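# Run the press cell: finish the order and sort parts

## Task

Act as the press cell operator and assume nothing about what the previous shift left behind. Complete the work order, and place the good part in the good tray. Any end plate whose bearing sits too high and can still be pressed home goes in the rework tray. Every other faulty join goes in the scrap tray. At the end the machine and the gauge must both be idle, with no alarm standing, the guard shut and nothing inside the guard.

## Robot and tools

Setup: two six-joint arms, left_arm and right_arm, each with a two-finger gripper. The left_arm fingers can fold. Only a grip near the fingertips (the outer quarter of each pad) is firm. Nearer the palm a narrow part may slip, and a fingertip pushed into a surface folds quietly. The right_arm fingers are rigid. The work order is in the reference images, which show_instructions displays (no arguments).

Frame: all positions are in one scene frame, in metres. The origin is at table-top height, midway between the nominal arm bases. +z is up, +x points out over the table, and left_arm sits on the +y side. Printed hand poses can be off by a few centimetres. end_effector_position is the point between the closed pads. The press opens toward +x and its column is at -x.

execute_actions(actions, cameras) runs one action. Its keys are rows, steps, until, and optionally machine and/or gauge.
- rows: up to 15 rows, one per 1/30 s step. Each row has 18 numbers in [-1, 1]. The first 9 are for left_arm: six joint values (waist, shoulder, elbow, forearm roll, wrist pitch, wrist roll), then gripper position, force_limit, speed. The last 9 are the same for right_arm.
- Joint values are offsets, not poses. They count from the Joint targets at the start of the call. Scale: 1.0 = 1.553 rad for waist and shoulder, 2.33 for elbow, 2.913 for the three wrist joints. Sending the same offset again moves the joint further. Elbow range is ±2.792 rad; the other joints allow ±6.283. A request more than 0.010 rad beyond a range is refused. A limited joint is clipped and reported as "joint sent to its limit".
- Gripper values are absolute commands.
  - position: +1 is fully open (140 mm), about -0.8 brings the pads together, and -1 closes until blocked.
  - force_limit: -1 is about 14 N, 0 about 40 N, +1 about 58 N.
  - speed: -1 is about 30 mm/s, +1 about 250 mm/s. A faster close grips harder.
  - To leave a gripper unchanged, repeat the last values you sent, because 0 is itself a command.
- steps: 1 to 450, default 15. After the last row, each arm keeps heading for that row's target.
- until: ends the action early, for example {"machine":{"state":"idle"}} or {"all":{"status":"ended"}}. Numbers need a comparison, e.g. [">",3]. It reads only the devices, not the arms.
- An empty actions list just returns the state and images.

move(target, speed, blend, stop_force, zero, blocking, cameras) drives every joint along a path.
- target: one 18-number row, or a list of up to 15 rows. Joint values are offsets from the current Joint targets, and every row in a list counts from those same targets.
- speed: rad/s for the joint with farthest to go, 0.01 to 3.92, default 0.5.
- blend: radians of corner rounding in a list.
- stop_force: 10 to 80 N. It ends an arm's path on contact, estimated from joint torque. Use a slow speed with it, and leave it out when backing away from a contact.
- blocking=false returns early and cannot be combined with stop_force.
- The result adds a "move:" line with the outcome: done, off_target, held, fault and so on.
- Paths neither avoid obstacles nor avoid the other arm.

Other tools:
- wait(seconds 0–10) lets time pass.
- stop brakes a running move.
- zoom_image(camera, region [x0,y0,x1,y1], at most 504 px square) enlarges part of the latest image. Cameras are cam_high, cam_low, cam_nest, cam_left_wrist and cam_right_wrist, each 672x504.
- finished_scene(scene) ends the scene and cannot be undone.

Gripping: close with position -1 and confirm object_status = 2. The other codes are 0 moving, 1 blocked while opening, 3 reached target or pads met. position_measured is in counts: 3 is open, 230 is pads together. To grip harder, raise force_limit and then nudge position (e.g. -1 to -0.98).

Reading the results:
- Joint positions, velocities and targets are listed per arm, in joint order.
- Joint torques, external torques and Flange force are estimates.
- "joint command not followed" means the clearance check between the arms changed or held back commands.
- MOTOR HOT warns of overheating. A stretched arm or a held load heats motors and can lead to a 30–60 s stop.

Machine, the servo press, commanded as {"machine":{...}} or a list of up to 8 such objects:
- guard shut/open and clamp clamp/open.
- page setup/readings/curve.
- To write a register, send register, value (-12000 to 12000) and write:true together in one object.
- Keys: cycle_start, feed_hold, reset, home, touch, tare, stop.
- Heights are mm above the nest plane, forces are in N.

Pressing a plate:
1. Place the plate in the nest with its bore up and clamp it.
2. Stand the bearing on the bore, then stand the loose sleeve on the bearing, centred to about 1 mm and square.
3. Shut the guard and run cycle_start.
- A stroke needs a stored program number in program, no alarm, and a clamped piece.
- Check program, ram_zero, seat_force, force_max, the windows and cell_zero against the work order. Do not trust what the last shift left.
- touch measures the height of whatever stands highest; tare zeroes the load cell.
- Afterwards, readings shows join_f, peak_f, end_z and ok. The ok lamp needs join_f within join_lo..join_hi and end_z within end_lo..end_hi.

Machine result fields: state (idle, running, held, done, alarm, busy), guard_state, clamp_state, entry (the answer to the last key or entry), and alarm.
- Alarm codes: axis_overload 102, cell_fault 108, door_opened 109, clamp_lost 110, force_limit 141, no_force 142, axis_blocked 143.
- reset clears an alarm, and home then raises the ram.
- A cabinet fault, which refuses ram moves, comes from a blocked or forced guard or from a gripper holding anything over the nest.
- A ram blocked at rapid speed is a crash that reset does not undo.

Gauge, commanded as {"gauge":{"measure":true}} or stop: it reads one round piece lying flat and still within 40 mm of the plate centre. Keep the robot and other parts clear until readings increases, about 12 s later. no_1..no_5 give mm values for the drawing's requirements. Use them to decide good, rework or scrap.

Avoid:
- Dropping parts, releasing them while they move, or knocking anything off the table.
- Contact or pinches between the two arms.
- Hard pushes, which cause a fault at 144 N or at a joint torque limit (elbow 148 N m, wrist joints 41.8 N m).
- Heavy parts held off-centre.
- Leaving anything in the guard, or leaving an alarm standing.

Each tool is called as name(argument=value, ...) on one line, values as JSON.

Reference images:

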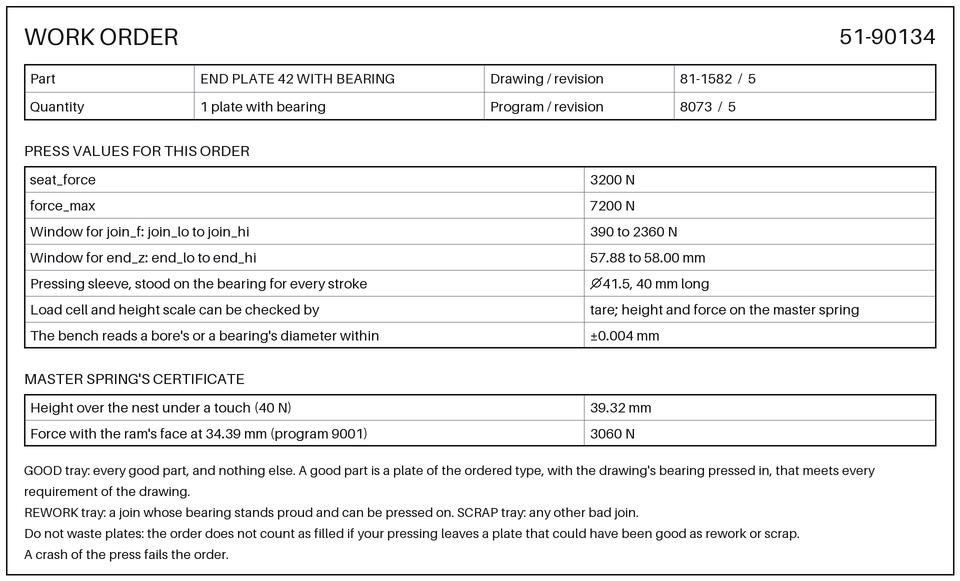

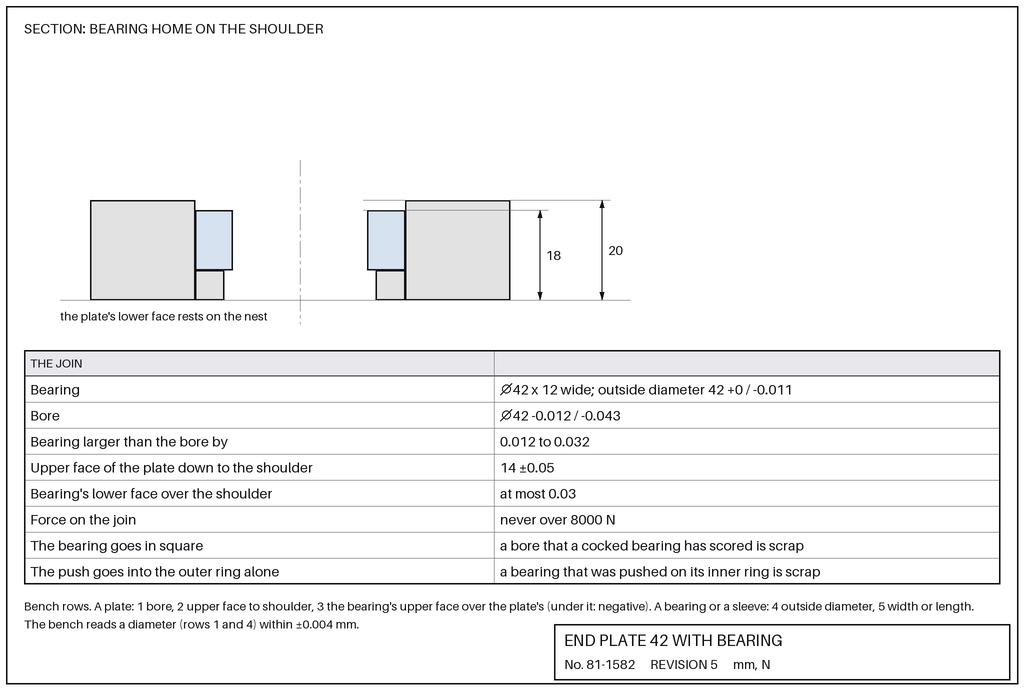

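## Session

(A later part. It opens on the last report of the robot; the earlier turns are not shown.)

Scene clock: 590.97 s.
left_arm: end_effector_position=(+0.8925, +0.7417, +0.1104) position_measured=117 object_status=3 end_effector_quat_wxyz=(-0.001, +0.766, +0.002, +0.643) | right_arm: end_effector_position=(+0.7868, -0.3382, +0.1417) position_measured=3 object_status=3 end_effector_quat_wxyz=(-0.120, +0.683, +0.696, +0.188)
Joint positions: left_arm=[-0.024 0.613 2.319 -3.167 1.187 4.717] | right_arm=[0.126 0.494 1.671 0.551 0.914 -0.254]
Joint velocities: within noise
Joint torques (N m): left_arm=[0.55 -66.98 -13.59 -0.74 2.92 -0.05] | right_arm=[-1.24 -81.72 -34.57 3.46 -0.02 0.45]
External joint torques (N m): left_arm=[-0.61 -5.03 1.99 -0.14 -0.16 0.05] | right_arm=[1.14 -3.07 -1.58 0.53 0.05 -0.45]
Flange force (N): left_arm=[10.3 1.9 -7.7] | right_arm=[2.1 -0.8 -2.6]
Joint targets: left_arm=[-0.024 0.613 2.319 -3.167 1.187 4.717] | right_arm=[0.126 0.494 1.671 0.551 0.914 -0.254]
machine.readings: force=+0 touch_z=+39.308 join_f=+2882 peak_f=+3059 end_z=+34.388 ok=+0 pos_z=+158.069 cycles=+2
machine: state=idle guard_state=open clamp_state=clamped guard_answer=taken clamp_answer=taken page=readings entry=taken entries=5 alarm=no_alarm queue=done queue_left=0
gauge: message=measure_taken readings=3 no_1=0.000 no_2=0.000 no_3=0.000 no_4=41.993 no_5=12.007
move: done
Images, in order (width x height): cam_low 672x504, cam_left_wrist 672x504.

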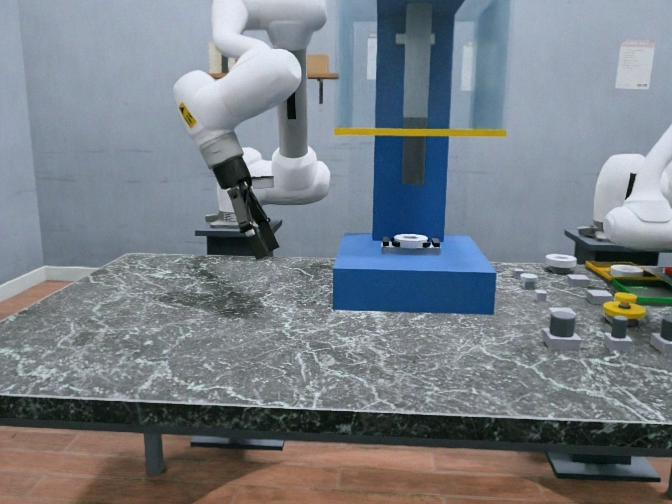

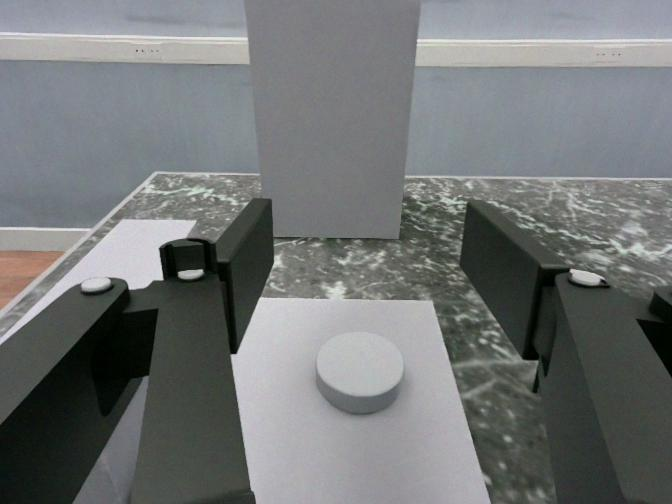

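move(target=[0,0.0858,-0.0045,0.0002,0.0420,-0.0008,0.1,0,0,0,0,0,0,0,0,1,1,1], speed=0.07, stop_force=10, cameras=["cam_left_wrist"])

zoom_image(camera="cam_left_wrist", region=[200, 180, 560, 400])

Scene clock: 599.57 s.
left_arm: end_effector_position=(+0.8889, +0.7419, +0.0482) position_measured=117 object_status=3 end_effector_quat_wxyz=(-0.001, +0.766, +0.002, +0.643) | right_arm: end_effector_position=(+0.7868, -0.3382, +0.1417) position_measured=3 object_status=3 end_effector_quat_wxyz=(-0.120, +0.683, +0.696, +0.188)
Joint positions: left_arm=[-0.024 0.746 2.309 -3.167 1.309 4.715] | right_arm=[0.126 0.494 1.671 0.551 0.914 -0.254]
Joint velocities: within noise
Joint torques (N m): left_arm=[0.45 -71.76 -8.81 -0.19 2.81 -0.1] | right_arm=[-0.8 -82.08 -34.34 3.47 0 0.49]
External joint torques (N m): left_arm=[-0.54 -6.07 1.97 -0.21 -0.04 0.1] | right_arm=[0.72 -2.65 -1.79 0.51 0.03 -0.48]
Flange force (N): left_arm=[13.0 1.8 -7.1] | right_arm=[1.5 0.2 -2.4]
Joint targets: left_arm=[-0.024 0.746 2.309 -3.167 1.309 4.715] | right_arm=[0.126 0.494 1.671 0.551 0.914 -0.254]
machine.readings: force=+0 touch_z=+39.308 join_f=+2882 peak_f=+3059 end_z=+34.388 ok=+0 pos_z=+158.069 cycles=+2
machine: state=idle guard_state=open clamp_state=clamped guard_answer=taken clamp_answer=taken page=readings entry=taken entries=5 alarm=no_alarm queue=done queue_left=0
gauge: message=measure_taken readings=3 no_1=0.000 no_2=0.000 no_3=0.000 no_4=41.993 no_5=12.007
move: done
Images, in order (width x height): cam_left_wrist 672x504.

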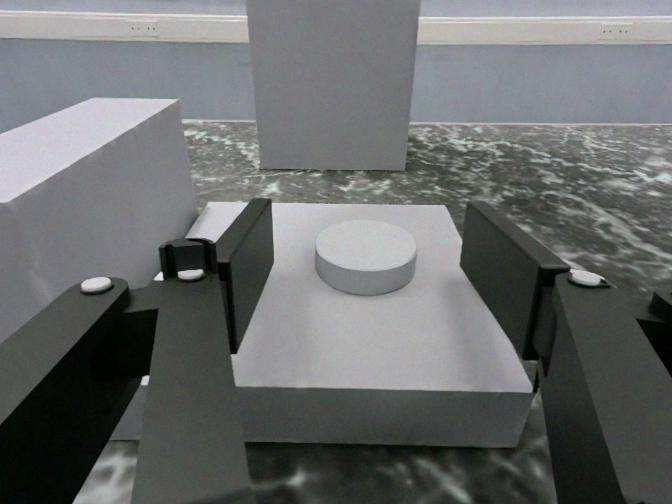

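Scaled by 1.400 from the camera's 672x504 image, which has a finer 960x720 frame.

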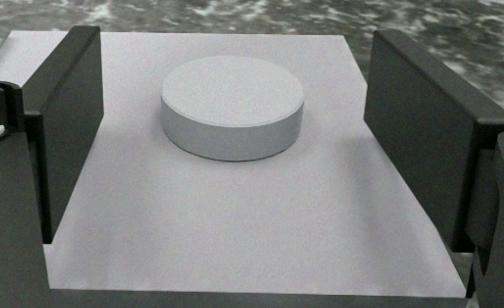

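move(target=[[0,0,0,0,0,0,-1,0,-1,0,0,0,0,0,0,1,1,1],[0,-0.0858,0.0045,-0.0002,-0.0420,0.0008,-1,0,-1,0,0,0,0,0,0,1,1,1],[-0.0042,-0.2847,0.0774,-0.0041,-0.1495,0.0038,-1,0,-1,0,0,0,0,0,0,1,1,1]], speed=[0.1,0.1,0.3], blend=[0,0.02,0], cameras=["cam_left_wrist"])

move(target=[[-0.3113,0.0341,-0.1587,0.4889,0.0377,-0.2457,-1,0,-1,0,0,0,0,0,0,1,1,1],[-0.4270,0.1656,-0.1999,0.3704,0.0675,-0.1700,-1,0,-1,0,0,0,0,0,0,1,1,1]], speed=[0.5,0.15], blend=[0.03,0], cameras=["cam_left_wrist","cam_nest","cam_low"])

Scene clock: 622.37 s.
left_arm: end_effector_position=(+0.7813, +0.7410, +0.1603) position_measured=171 object_status=2 end_effector_quat_wxyz=(-0.001, +0.819, +0.001, +0.574) | right_arm: end_effector_position=(+0.7868, -0.3382, +0.1417) position_measured=3 object_status=3 end_effector_quat_wxyz=(-0.120, +0.683, +0.696, +0.188)
Joint positions: left_arm=[-0.031 0.304 2.489 -3.178 0.874 4.726] | right_arm=[0.126 0.494 1.671 0.551 0.914 -0.254]
Joint velocities: within noise
Joint torques (N m): left_arm=[0.41 -44.39 -19.34 -1.26 2.96 -0.13] | right_arm=[-0.89 -81.66 -34.57 3.5 -0.03 0.46]
External joint torques (N m): left_arm=[-0.45 -4.3 2.02 -0.2 -0.31 0.13] | right_arm=[0.79 -3.24 -1.65 0.49 0.06 -0.45]
Flange force (N): left_arm=[7.9 2.4 -10.6] | right_arm=[1.8 -0.8 -3.0]
Joint targets: left_arm=[-0.031 0.304 2.489 -3.178 0.874 4.726] | right_arm=[0.126 0.494 1.671 0.551 0.914 -0.254]
machine.readings: force=+0 touch_z=+39.308 join_f=+2882 peak_f=+3059 end_z=+34.388 ok=+0 pos_z=+158.069 cycles=+2
machine: state=idle guard_state=open clamp_state=clamped guard_answer=taken clamp_answer=taken page=readings entry=taken entries=5 alarm=no_alarm queue=done queue_left=0
gauge: message=measure_taken readings=3 no_1=0.000 no_2=0.000 no_3=0.000 no_4=41.993 no_5=12.007
move: done
Images, in order (width x height): cam_left_wrist 672x504.

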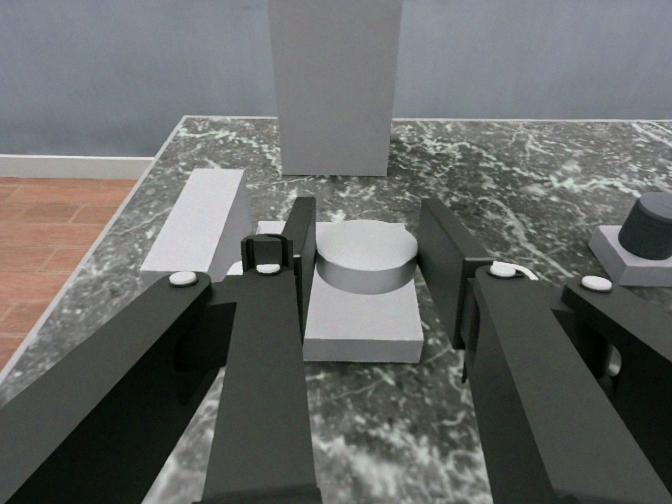

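Scene clock: 627.90 s.
left_arm: end_effector_position=(+0.5969, +0.0165, +0.2006) position_measured=171 object_status=2 end_effector_quat_wxyz=(+0.454, +0.542, -0.541, +0.455) | right_arm: end_effector_position=(+0.7868, -0.3382, +0.1417) position_measured=3 object_status=3 end_effector_quat_wxyz=(-0.120, +0.683, +0.696, +0.188)
Joint positions: left_arm=[-0.694 0.561 2.023 -2.1 1.07 4.231] | right_arm=[0.126 0.494 1.671 0.551 0.914 -0.254]
Joint velocities: within noise
Joint torques (N m): left_arm=[0.33 -71.69 -23.49 -2.07 2.73 -0.07] | right_arm=[-1.48 -81.83 -34.25 3.47 -0.03 0.48]
External joint torques (N m): left_arm=[-0.34 -5.26 2.53 -0.21 -0.27 0.07] | right_arm=[1.41 -2.97 -1.88 0.51 0.06 -0.48]
Flange force (N): left_arm=[6.5 8.8 -6.4] | right_arm=[2.5 -0.1 -2.4]
Joint targets: left_arm=[-0.694 0.561 2.023 -2.100 1.070 4.231] | right_arm=[0.126 0.494 1.671 0.551 0.914 -0.254]
machine.readings: force=+0 touch_z=+39.308 join_f=+2882 peak_f=+3059 end_z=+34.388 ok=+0 pos_z=+158.069 cycles=+2
machine: state=idle guard_state=open clamp_state=clamped guard_answer=taken clamp_answer=taken page=readings entry=taken entries=5 alarm=no_alarm queue=done queue_left=0
gauge: message=measure_taken readings=3 no_1=0.000 no_2=0.000 no_3=0.000 no_4=41.993 no_5=12.007
move: done
Images, in order (width x height): cam_low 672x504, cam_nest 672x504, cam_left_wrist 672x504.

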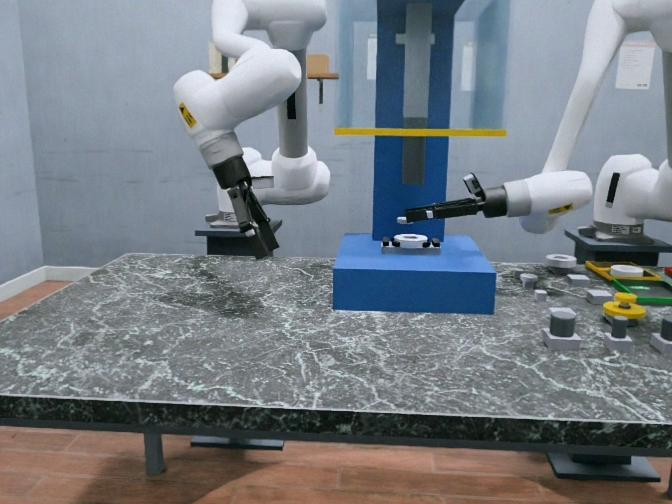

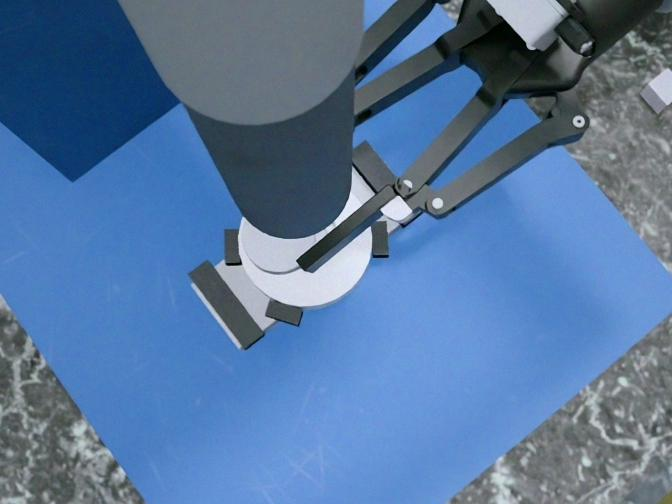

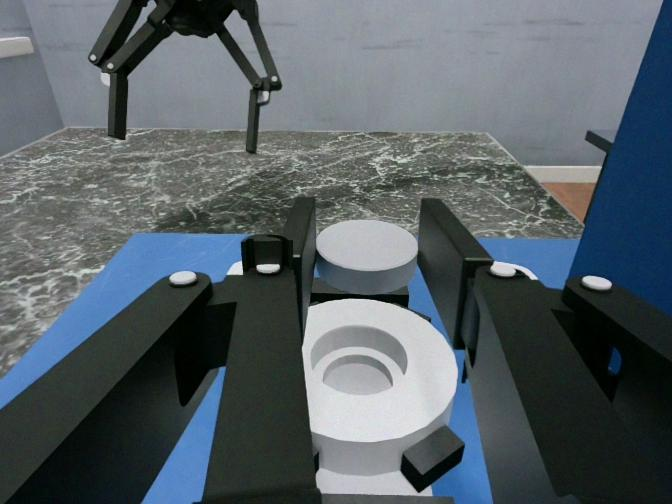

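zoom_image(camera="cam_low", region=[375, 205, 450, 260])

zoom_image(camera="cam_nest", region=[220, 170, 400, 310])

Scaled by 6.720 from the camera's 672x504 image, which has a finer 960x720 frame.

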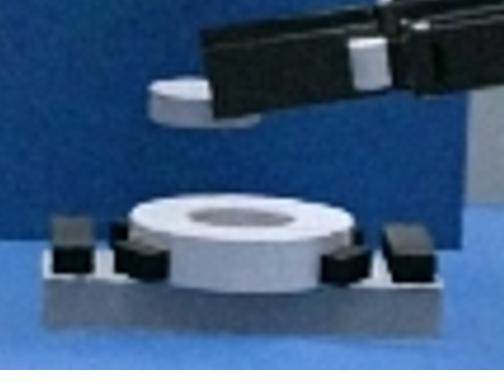

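Scaled by 2.800 from the camera's 672x504 image, which has a finer 960x720 frame.

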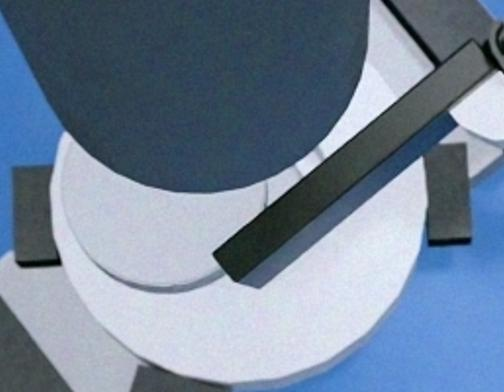

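move(target=[0.0135,0.0117,0.0061,0.0021,0.0086,0.0084,-1,0,-1,0,0,0,0,0,0,1,1,1], speed=0.05, cameras=["cam_left_wrist","cam_nest","cam_low"])

zoom_image(camera="cam_low", region=[375, 205, 450, 260])

zoom_image(camera="cam_nest", region=[220, 170, 400, 310])

Scene clock: 648.73 s.
left_arm: end_effector_position=(+0.5999, +0.0309, +0.1850) position_measured=171 object_status=2 end_effector_quat_wxyz=(+0.454, +0.543, -0.541, +0.455) | right_arm: end_effector_position=(+0.7868, -0.3382, +0.1417) position_measured=3 object_status=3 end_effector_quat_wxyz=(-0.120, +0.683, +0.696, +0.188)
Joint positions: left_arm=[-0.673 0.579 2.038 -2.093 1.095 4.255] | right_arm=[0.126 0.494 1.671 0.551 0.914 -0.254]
Joint velocities: within noise
Joint torques (N m): left_arm=[0.89 -71.97 -22 -1.95 2.81 -0.04] | right_arm=[-1.47 -81.25 -34.33 3.5 -0.03 0.57]
External joint torques (N m): left_arm=[-0.88 -5.51 1.96 -0.25 -0.31 0.04] | right_arm=[1.37 -3.41 -1.79 0.48 0.06 -0.56]
Flange force (N): left_arm=[7.6 8.6 -4.9] | right_arm=[2.4 -0.9 -2.8]
Joint targets: left_arm=[-0.673 0.579 2.038 -2.093 1.095 4.255] | right_arm=[0.126 0.494 1.671 0.551 0.914 -0.254]
machine.readings: force=+0 touch_z=+39.308 join_f=+2882 peak_f=+3059 end_z=+34.388 ok=+0 pos_z=+158.069 cycles=+2
machine: state=idle guard_state=open clamp_state=clamped guard_answer=taken clamp_answer=taken page=readings entry=taken entries=5 alarm=no_alarm queue=done queue_left=0
gauge: message=measure_taken readings=3 no_1=0.000 no_2=0.000 no_3=0.000 no_4=41.993 no_5=12.007
move: done
Images, in order (width x height): cam_low 672x504, cam_nest 672x504, cam_left_wrist 672x504.

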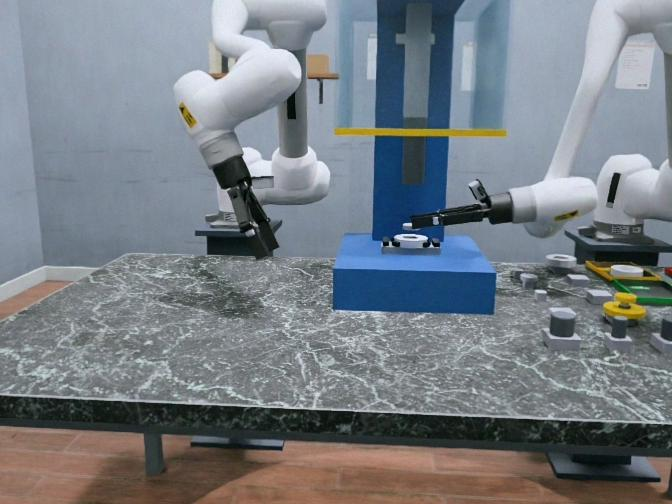

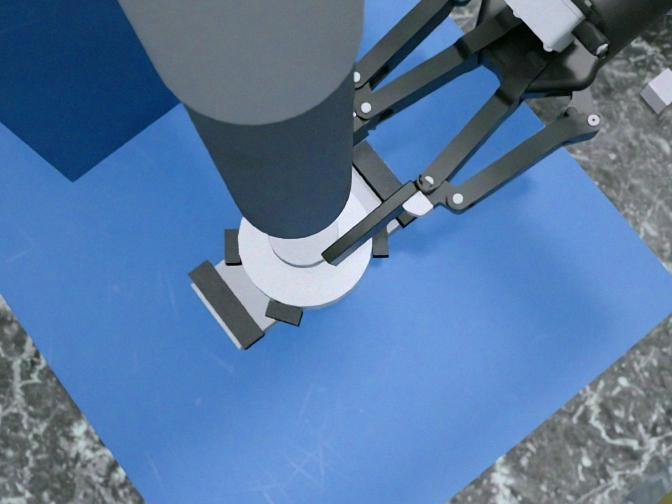

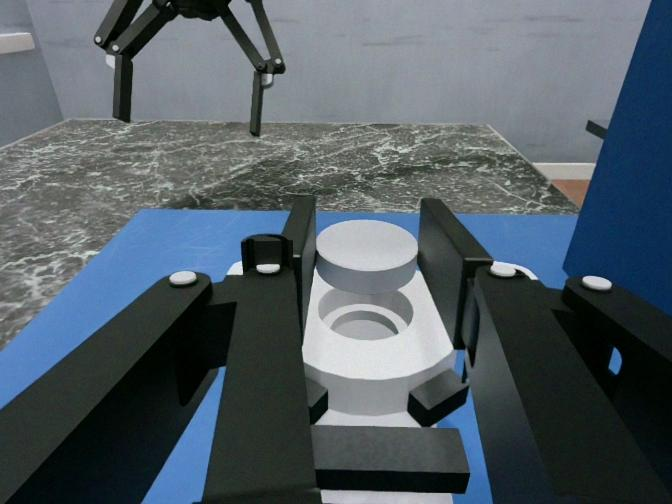

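Scaled by 6.720 from the camera's 672x504 image, which has a finer 960x720 frame.

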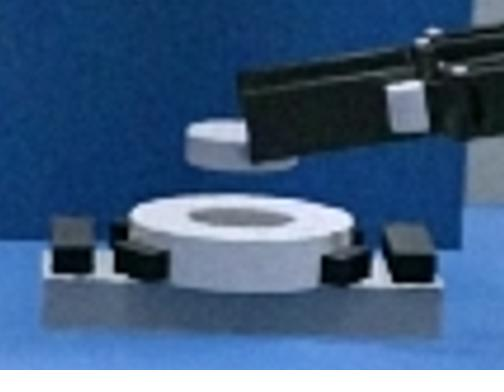

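Scaled by 2.800 from the camera's 672x504 image, which has a finer 960x720 frame.

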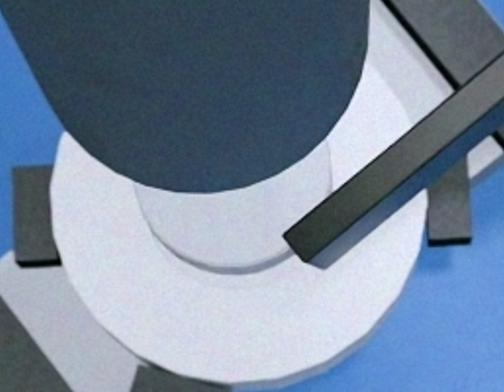

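move(target=[0,0.0360,0.0009,-0.0083,0.0101,0.0188,-1,0,-1,0,0,0,0,0,0,1,1,1], speed=0.025, stop_force=10, cameras=["cam_left_wrist","cam_nest","cam_low"])

zoom_image(camera="cam_low", region=[395, 225, 431, 249])

zoom_image(camera="cam_nest", region=[240, 190, 370, 290])

Scene clock: 658.33 s.
left_arm: end_effector_position=(+0.5999, +0.0307, +0.1624) position_measured=171 object_status=2 end_effector_quat_wxyz=(+0.454, +0.543, -0.541, +0.455) | right_arm: end_effector_position=(+0.7868, -0.3382, +0.1417) position_measured=3 object_status=3 end_effector_quat_wxyz=(-0.120, +0.683, +0.696, +0.188)
Joint positions: left_arm=[-0.673 0.616 2.039 -2.109 1.115 4.291] | right_arm=[0.126 0.494 1.671 0.551 0.914 -0.254]
Joint velocities: within noise
Joint torques (N m): left_arm=[1.63 -63.97 -18.52 -1.94 -1.88 -0.35] | right_arm=[-1.38 -81.87 -34.33 3.47 -0.05 0.5]
External joint torques (N m): left_arm=[-1.62 -15.03 -0.12 -0.16 4.41 0.35] | right_arm=[1.29 -2.64 -1.56 0.49 0.1 -0.49]
Flange force (N): left_arm=[17.8 12.8 -12.2] | right_arm=[2.1 -0.3 -2.1]
Joint targets: left_arm=[-0.673 0.616 2.039 -2.109 1.115 4.291] | right_arm=[0.126 0.494 1.671 0.551 0.914 -0.254]
machine.readings: force=+0 touch_z=+39.308 join_f=+2882 peak_f=+3059 end_z=+34.388 ok=+0 pos_z=+158.069 cycles=+2
machine: state=idle guard_state=open clamp_state=clamped guard_answer=taken clamp_answer=taken page=readings entry=taken entries=5 alarm=no_alarm queue=done queue_left=0
gauge: message=measure_taken readings=3 no_1=0.000 no_2=0.000 no_3=0.000 no_4=41.993 no_5=12.007
move: contact (left_arm); left_arm: the shoulder is farthest, 0.019 rad from its target
Images, in order (width x height): cam_low 672x504, cam_nest 672x504, cam_left_wrist 672x504.

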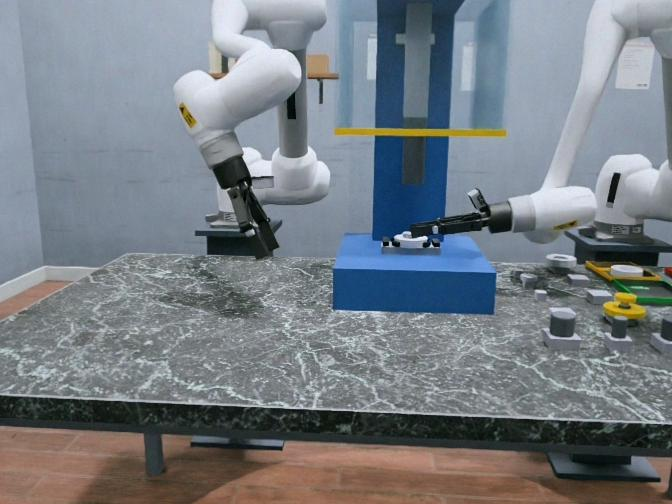

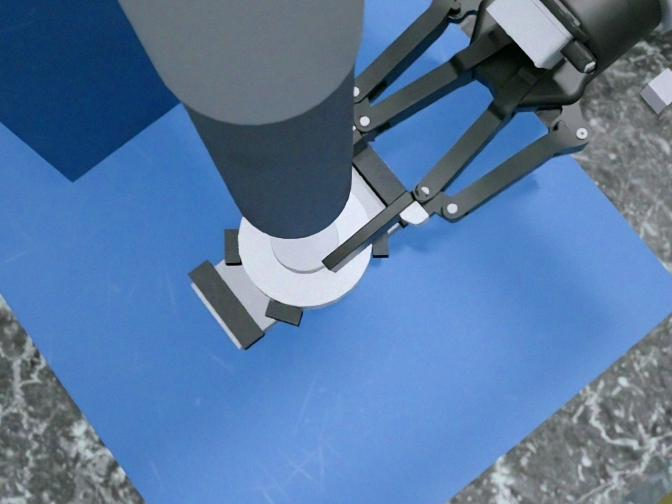

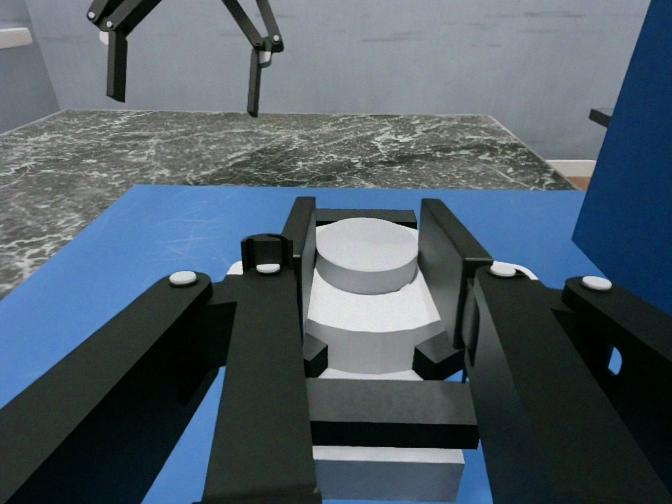

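Scaled by 14.000 from the camera's 672x504 image, which has a finer 960x720 frame.

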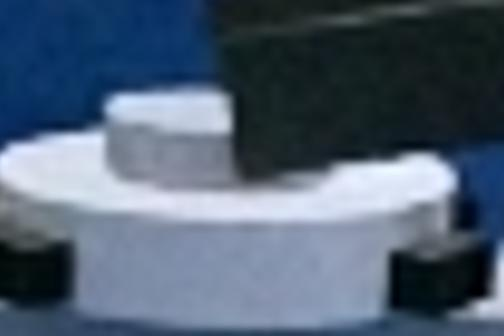

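Scaled by 3.877 from the camera's 672x504 image, which has a finer 960x720 frame.

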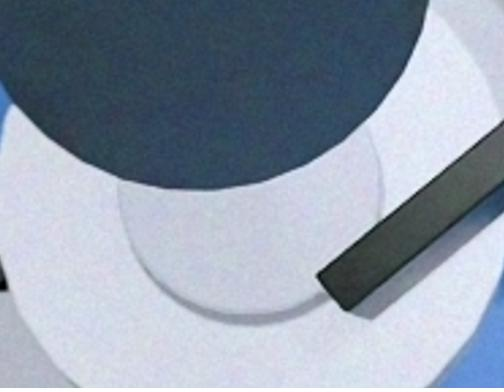

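move(target=[[0,-0.0009,0,0.0002,-0.0003,-0.0005,-1,0,-1,0,0,0,0,0,0,1,1,1],[0.0013,-0.0018,0.0008,0.0010,0.0003,-0.0005,-1,0,-1,0,0,0,0,0,0,1,1,1],[0.0013,0.0032,0.0009,-0.0004,0.0020,0.0027,-1,0,-1,0,0,0,0,0,0,1,1,1]], speed=0.01, stop_force=12, zero=true, cameras=["cam_left_wrist","cam_nest","cam_low"])

zoom_image(camera="cam_low", region=[395, 225, 431, 249])

zoom_image(camera="cam_nest", region=[240, 190, 370, 290])

Scene clock: 671.43 s.
left_arm: end_effector_position=(+0.5996, +0.0323, +0.1606) position_measured=171 object_status=2 end_effector_quat_wxyz=(+0.455, +0.542, -0.541, +0.455) | right_arm: end_effector_position=(+0.7868, -0.3382, +0.1417) position_measured=3 object_status=3 end_effector_quat_wxyz=(-0.120, +0.683, +0.696, +0.188)
Joint positions: left_arm=[-0.671 0.618 2.041 -2.109 1.12 4.296] | right_arm=[0.126 0.494 1.671 0.551 0.914 -0.254]
Joint velocities: within noise
Joint torques (N m): left_arm=[9.35 -52.3 -12.87 -2.04 -8.34 -0.06] | right_arm=[-0.99 -81.66 -34.3 3.52 -0.08 0.49]
External joint torques (N m): left_arm=[-9.42 -26.54 -5.34 -0.02 10.88 0.06] | right_arm=[0.89 -3 -1.8 0.46 0.11 -0.48]
Flange force (N): left_arm=[32.3 20.0 -9.7] | right_arm=[1.9 -0.2 -2.8]
Joint targets: left_arm=[-0.671 0.618 2.041 -2.109 1.120 4.296] | right_arm=[0.126 0.494 1.671 0.551 0.914 -0.254]
machine.readings: force=+0 touch_z=+39.308 join_f=+2882 peak_f=+3059 end_z=+34.388 ok=+0 pos_z=+158.069 cycles=+2
machine: state=idle guard_state=open clamp_state=clamped guard_answer=taken clamp_answer=taken page=readings entry=taken entries=5 alarm=no_alarm queue=done queue_left=0
gauge: message=measure_taken readings=3 no_1=0.000 no_2=0.000 no_3=0.000 no_4=41.993 no_5=12.007
move: contact (left_arm); path passed 2 of 3 targets
Images, in order (width x height): cam_low 672x504, cam_nest 672x504, cam_left_wrist 672x504.

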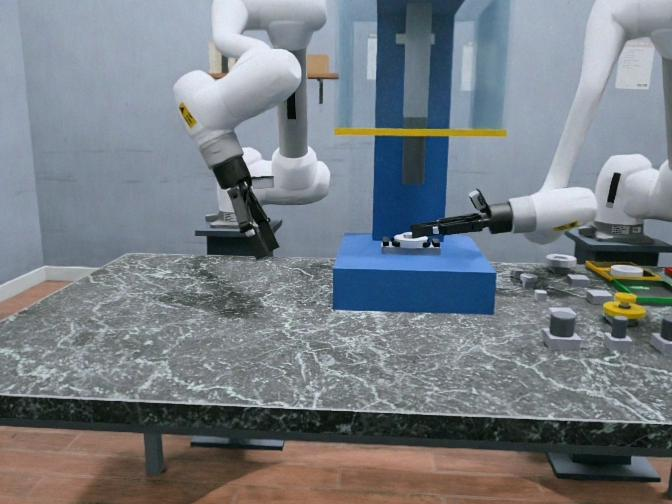

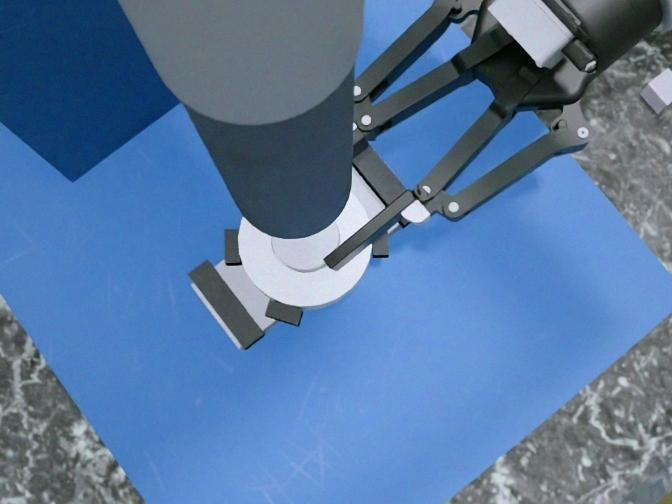

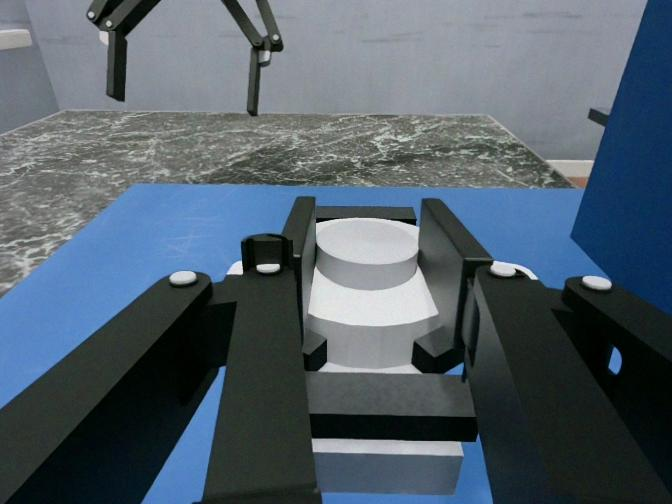

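Scaled by 14.000 from the camera's 672x504 image, which has a finer 960x720 frame.

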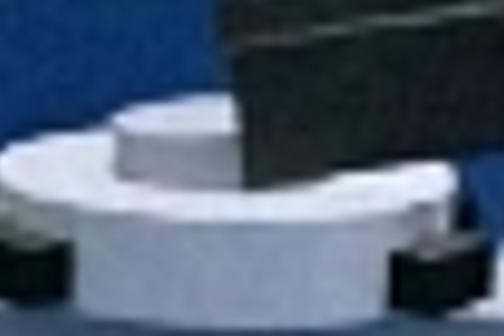

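Scaled by 3.877 from the camera's 672x504 image, which has a finer 960x720 frame.

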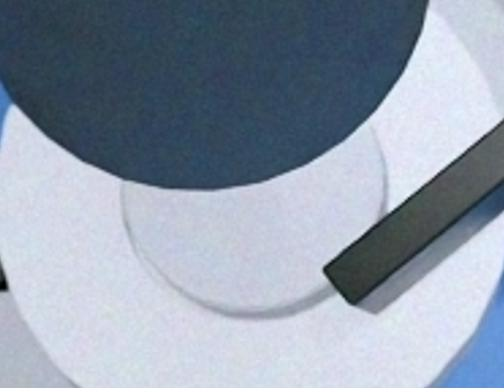

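move(target=[0,-0.0006,0,0.0001,-0.0002,-0.0003,-1,0,-1,0,0,0,0,0,0,1,1,1], speed=0.01, cameras=[])

Scene clock: 675.53 s.
left_arm: end_effector_position=(+0.5997, +0.0323, +0.1611) position_measured=171 object_status=2 end_effector_quat_wxyz=(+0.454, +0.542, -0.541, +0.455) | right_arm: end_effector_position=(+0.7868, -0.3382, +0.1417) position_measured=3 object_status=3 end_effector_quat_wxyz=(-0.120, +0.683, +0.696, +0.188)
Joint positions: left_arm=[-0.671 0.617 2.041 -2.109 1.119 4.295] | right_arm=[0.126 0.494 1.671 0.551 0.914 -0.254]
Joint velocities: within noise
Joint torques (N m): left_arm=[15.59 -64.92 -16.45 -3.6 -3.58 0.11] | right_arm=[-1.28 -81.56 -34.41 3.46 0.05 0.53]
External joint torques (N m): left_arm=[-15.71 -14.12 -1.75 1.54 6.12 -0.11] | right_arm=[1.23 -3.11 -1.57 0.5 -0.01 -0.53]
Flange force (N): left_arm=[19.9 20.9 5.0] | right_arm=[2.1 -1.0 -2.5]
Joint targets: left_arm=[-0.671 0.617 2.041 -2.109 1.119 4.295] | right_arm=[0.126 0.494 1.671 0.551 0.914 -0.254]
machine.readings: force=+0 touch_z=+39.308 join_f=+2882 peak_f=+3059 end_z=+34.388 ok=+0 pos_z=+158.069 cycles=+2
machine: state=idle guard_state=open clamp_state=clamped guard_answer=taken clamp_answer=taken page=readings entry=taken entries=5 alarm=no_alarm queue=done queue_left=0
gauge: message=measure_taken readings=3 no_1=0.000 no_2=0.000 no_3=0.000 no_4=41.993 no_5=12.007
move: done
No camera images: "cameras" was empty.

move(target=[-0.0005,0,0,0,0,0,-1,0,-1,0,0,0,0,0,0,1,1,1], speed=0.01, cameras=["cam_nest","cam_low"])

zoom_image(camera="cam_low", region=[395, 225, 431, 249])

Scene clock: 683.13 s.
left_arm: end_effector_position=(+0.5992, +0.0319, +0.1611) position_measured=171 object_status=2 end_effector_quat_wxyz=(+0.455, +0.542, -0.541, +0.455) | right_arm: end_effector_position=(+0.7868, -0.3382, +0.1417) position_measured=3 object_status=3 end_effector_quat_wxyz=(-0.120, +0.683, +0.696, +0.188)
Joint positions: left_arm=[-0.672 0.617 2.041 -2.109 1.119 4.295] | right_arm=[0.126 0.494 1.671 0.551 0.914 -0.254]
Joint velocities: within noise
Joint torques (N m): left_arm=[-4.94 -65.12 -17.48 -0.31 -0.02 -0.26] | right_arm=[-1.36 -81.64 -34.48 3.44 -0.03 0.49]
External joint torques (N m): left_arm=[4.88 -13.98 -0.83 -1.76 2.56 0.26] | right_arm=[1.28 -2.96 -1.46 0.52 0.07 -0.49]
Flange force (N): left_arm=[16.2 6.4 -15.5] | right_arm=[2.1 -1.0 -2.4]
Joint targets: left_arm=[-0.672 0.617 2.041 -2.109 1.119 4.295] | right_arm=[0.126 0.494 1.671 0.551 0.914 -0.254]
machine.readings: force=+0 touch_z=+39.308 join_f=+2882 peak_f=+3059 end_z=+34.388 ok=+0 pos_z=+158.069 cycles=+2
machine: state=idle guard_state=open clamp_state=clamped guard_answer=taken clamp_answer=taken page=readings entry=taken entries=5 alarm=no_alarm queue=done queue_left=0
gauge: message=measure_taken readings=3 no_1=0.000 no_2=0.000 no_3=0.000 no_4=41.993 no_5=12.007
move: done
Images, in order (width x height): cam_low 672x504, cam_nest 672x504.

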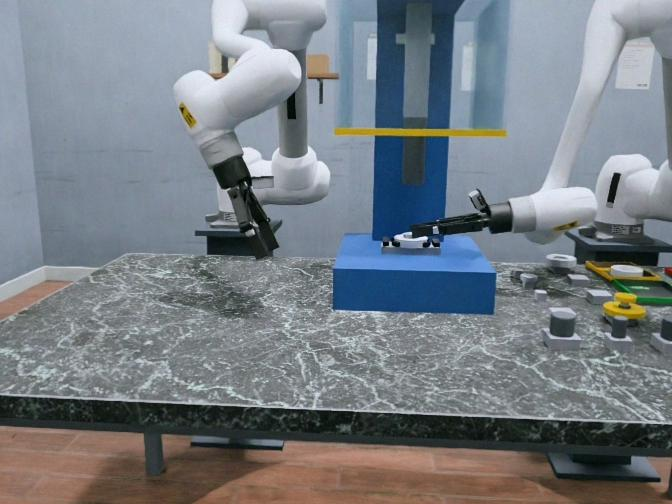

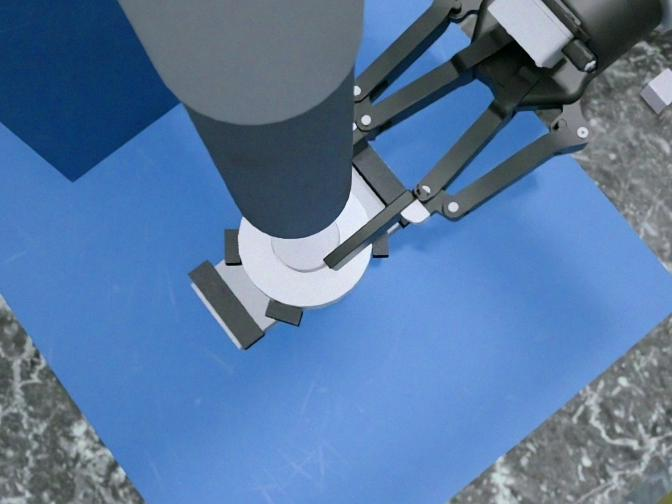

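Scaled by 14.000 from the camera's 672x504 image, which has a finer 960x720 frame.

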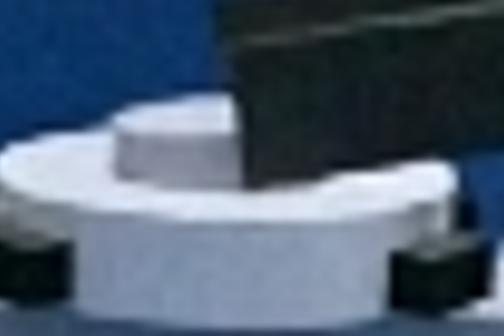

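move(target=[0.00013,-0.0004,0,0.0001,-0.0001,-0.0002,-1,0,-1,0,0,0,0,0,0,1,1,1], speed=0.01, cameras=[])

execute_actions(actions=[{"rows":[[0,0,0,0,0,0,0.1,0,0.5,0,0,0,0,0,0,1,1,1]],"steps":30}], cameras=["cam_nest","cam_low","cam_left_wrist"])

zoom_image(camera="cam_low", region=[395, 225, 431, 249])

zoom_image(camera="cam_nest", region=[240, 190, 370, 290])

Scene clock: 688.63 s.
left_arm: end_effector_position=(+0.5992, +0.0320, +0.1615) position_measured=171 object_status=2 end_effector_quat_wxyz=(+0.455, +0.542, -0.541, +0.455) | right_arm: end_effector_position=(+0.7868, -0.3382, +0.1417) position_measured=3 object_status=3 end_effector_quat_wxyz=(-0.120, +0.683, +0.696, +0.188)
Joint positions: left_arm=[-0.672 0.617 2.041 -2.109 1.119 4.294] | right_arm=[0.126 0.494 1.671 0.551 0.914 -0.254]
Joint velocities: within noise
Joint torques (N m): left_arm=[-0.74 -73.04 -19.06 -1.2 2.85 -0.12] | right_arm=[-1.16 -81.4 -34.33 3.45 -0.02 0.43]
External joint torques (N m): left_arm=[0.73 -5.82 0.84 -0.85 -0.31 0.12] | right_arm=[1.05 -3.36 -1.89 0.54 0.04 -0.43]
Flange force (N): left_arm=[8.0 6.0 -5.1] | right_arm=[2.2 -0.5 -3.0]
Joint targets: left_arm=[-0.672 0.617 2.041 -2.109 1.119 4.294] | right_arm=[0.126 0.494 1.671 0.551 0.914 -0.254]
machine.readings: force=+0 touch_z=+39.308 join_f=+2882 peak_f=+3059 end_z=+34.388 ok=+0 pos_z=+158.069 cycles=+2
machine: state=idle guard_state=open clamp_state=clamped guard_answer=taken clamp_answer=taken page=readings entry=taken entries=5 alarm=no_alarm queue=done queue_left=0
gauge: message=measure_taken readings=3 no_1=0.000 no_2=0.000 no_3=0.000 no_4=41.993 no_5=12.007
move: done
No camera images: "cameras" was empty.

Scene clock: 689.83 s.
left_arm: end_effector_position=(+0.5993, +0.0320, +0.1615) position_measured=117 object_status=3 end_effector_quat_wxyz=(+0.455, +0.542, -0.541, +0.455) | right_arm: end_effector_position=(+0.7868, -0.3382, +0.1417) position_measured=3 object_status=3 end_effector_quat_wxyz=(-0.120, +0.683, +0.696, +0.188)
Joint positions: left_arm=[-0.672 0.617 2.041 -2.109 1.119 4.294] | right_arm=[0.126 0.494 1.671 0.551 0.914 -0.254]
Joint velocities: within noise
Joint torques (N m): left_arm=[0.52 -73.33 -20.05 -1.83 2.51 -0.07] | right_arm=[-1.49 -81.84 -34.25 3.52 -0.01 0.46]
External joint torques (N m): left_arm=[-0.62 -5.67 1.67 -0.24 0.01 0.07] | right_arm=[1.43 -2.81 -1.79 0.45 0.05 -0.46]
Flange force (N): left_arm=[8.0 7.7 -5.1] | right_arm=[2.5 -0.1 -2.2]
Joint targets: left_arm=[-0.672 0.617 2.041 -2.109 1.119 4.294] | right_arm=[0.126 0.494 1.671 0.551 0.914 -0.254]
machine.readings: force=+0 touch_z=+39.308 join_f=+2882 peak_f=+3059 end_z=+34.388 ok=+0 pos_z=+158.069 cycles=+2
machine: state=idle guard_state=open clamp_state=clamped guard_answer=taken clamp_answer=taken page=readings entry=taken entries=5 alarm=no_alarm queue=done queue_left=0
gauge: message=measure_taken readings=3 no_1=0.000 no_2=0.000 no_3=0.000 no_4=41.993 no_5=12.007
Images, in order (width x height): cam_low 672x504, cam_nest 672x504, cam_left_wrist 672x504.

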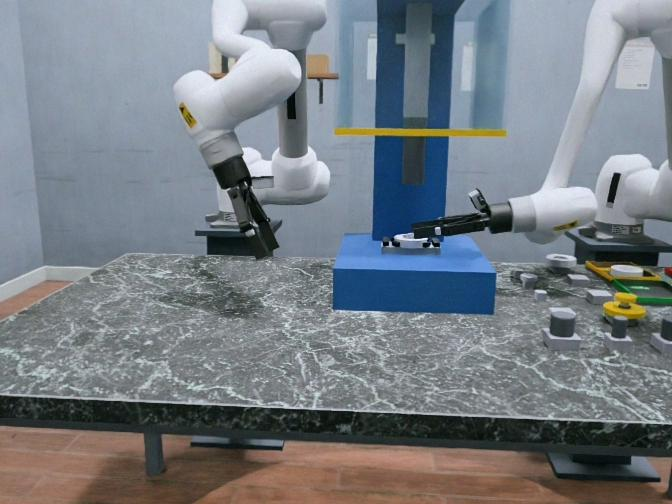

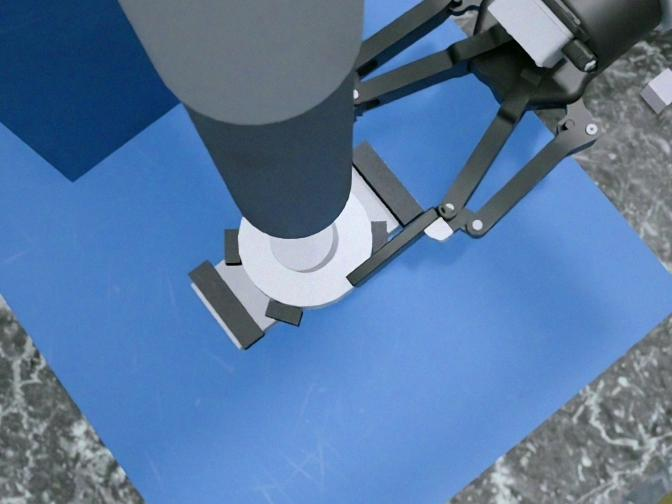

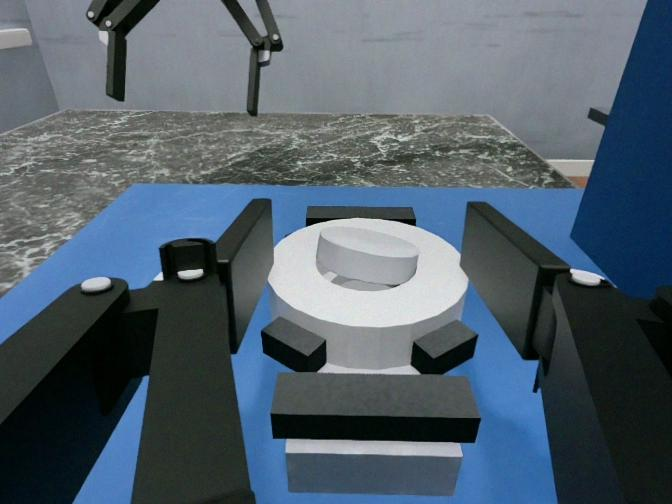

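Scaled by 14.000 from the camera's 672x504 image, which has a finer 960x720 frame.

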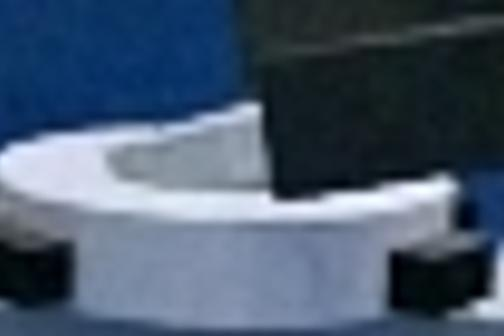

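Scaled by 3.877 from the camera's 672x504 image, which has a finer 960x720 frame.

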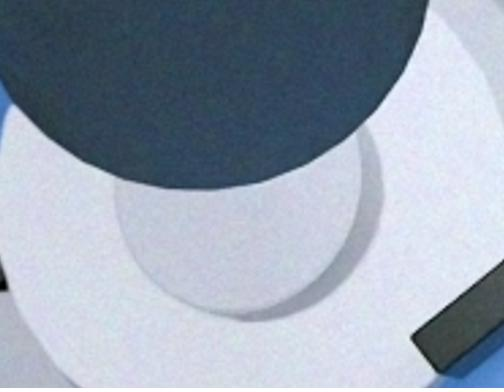

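zoom_image(camera="cam_left_wrist", region=[260, 190, 480, 340])

Scaled by 2.291 from the camera's 672x504 image, which has a finer 960x720 frame.

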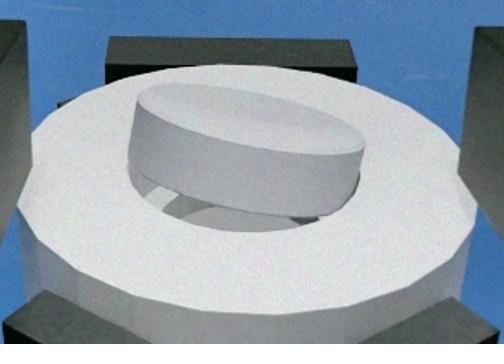

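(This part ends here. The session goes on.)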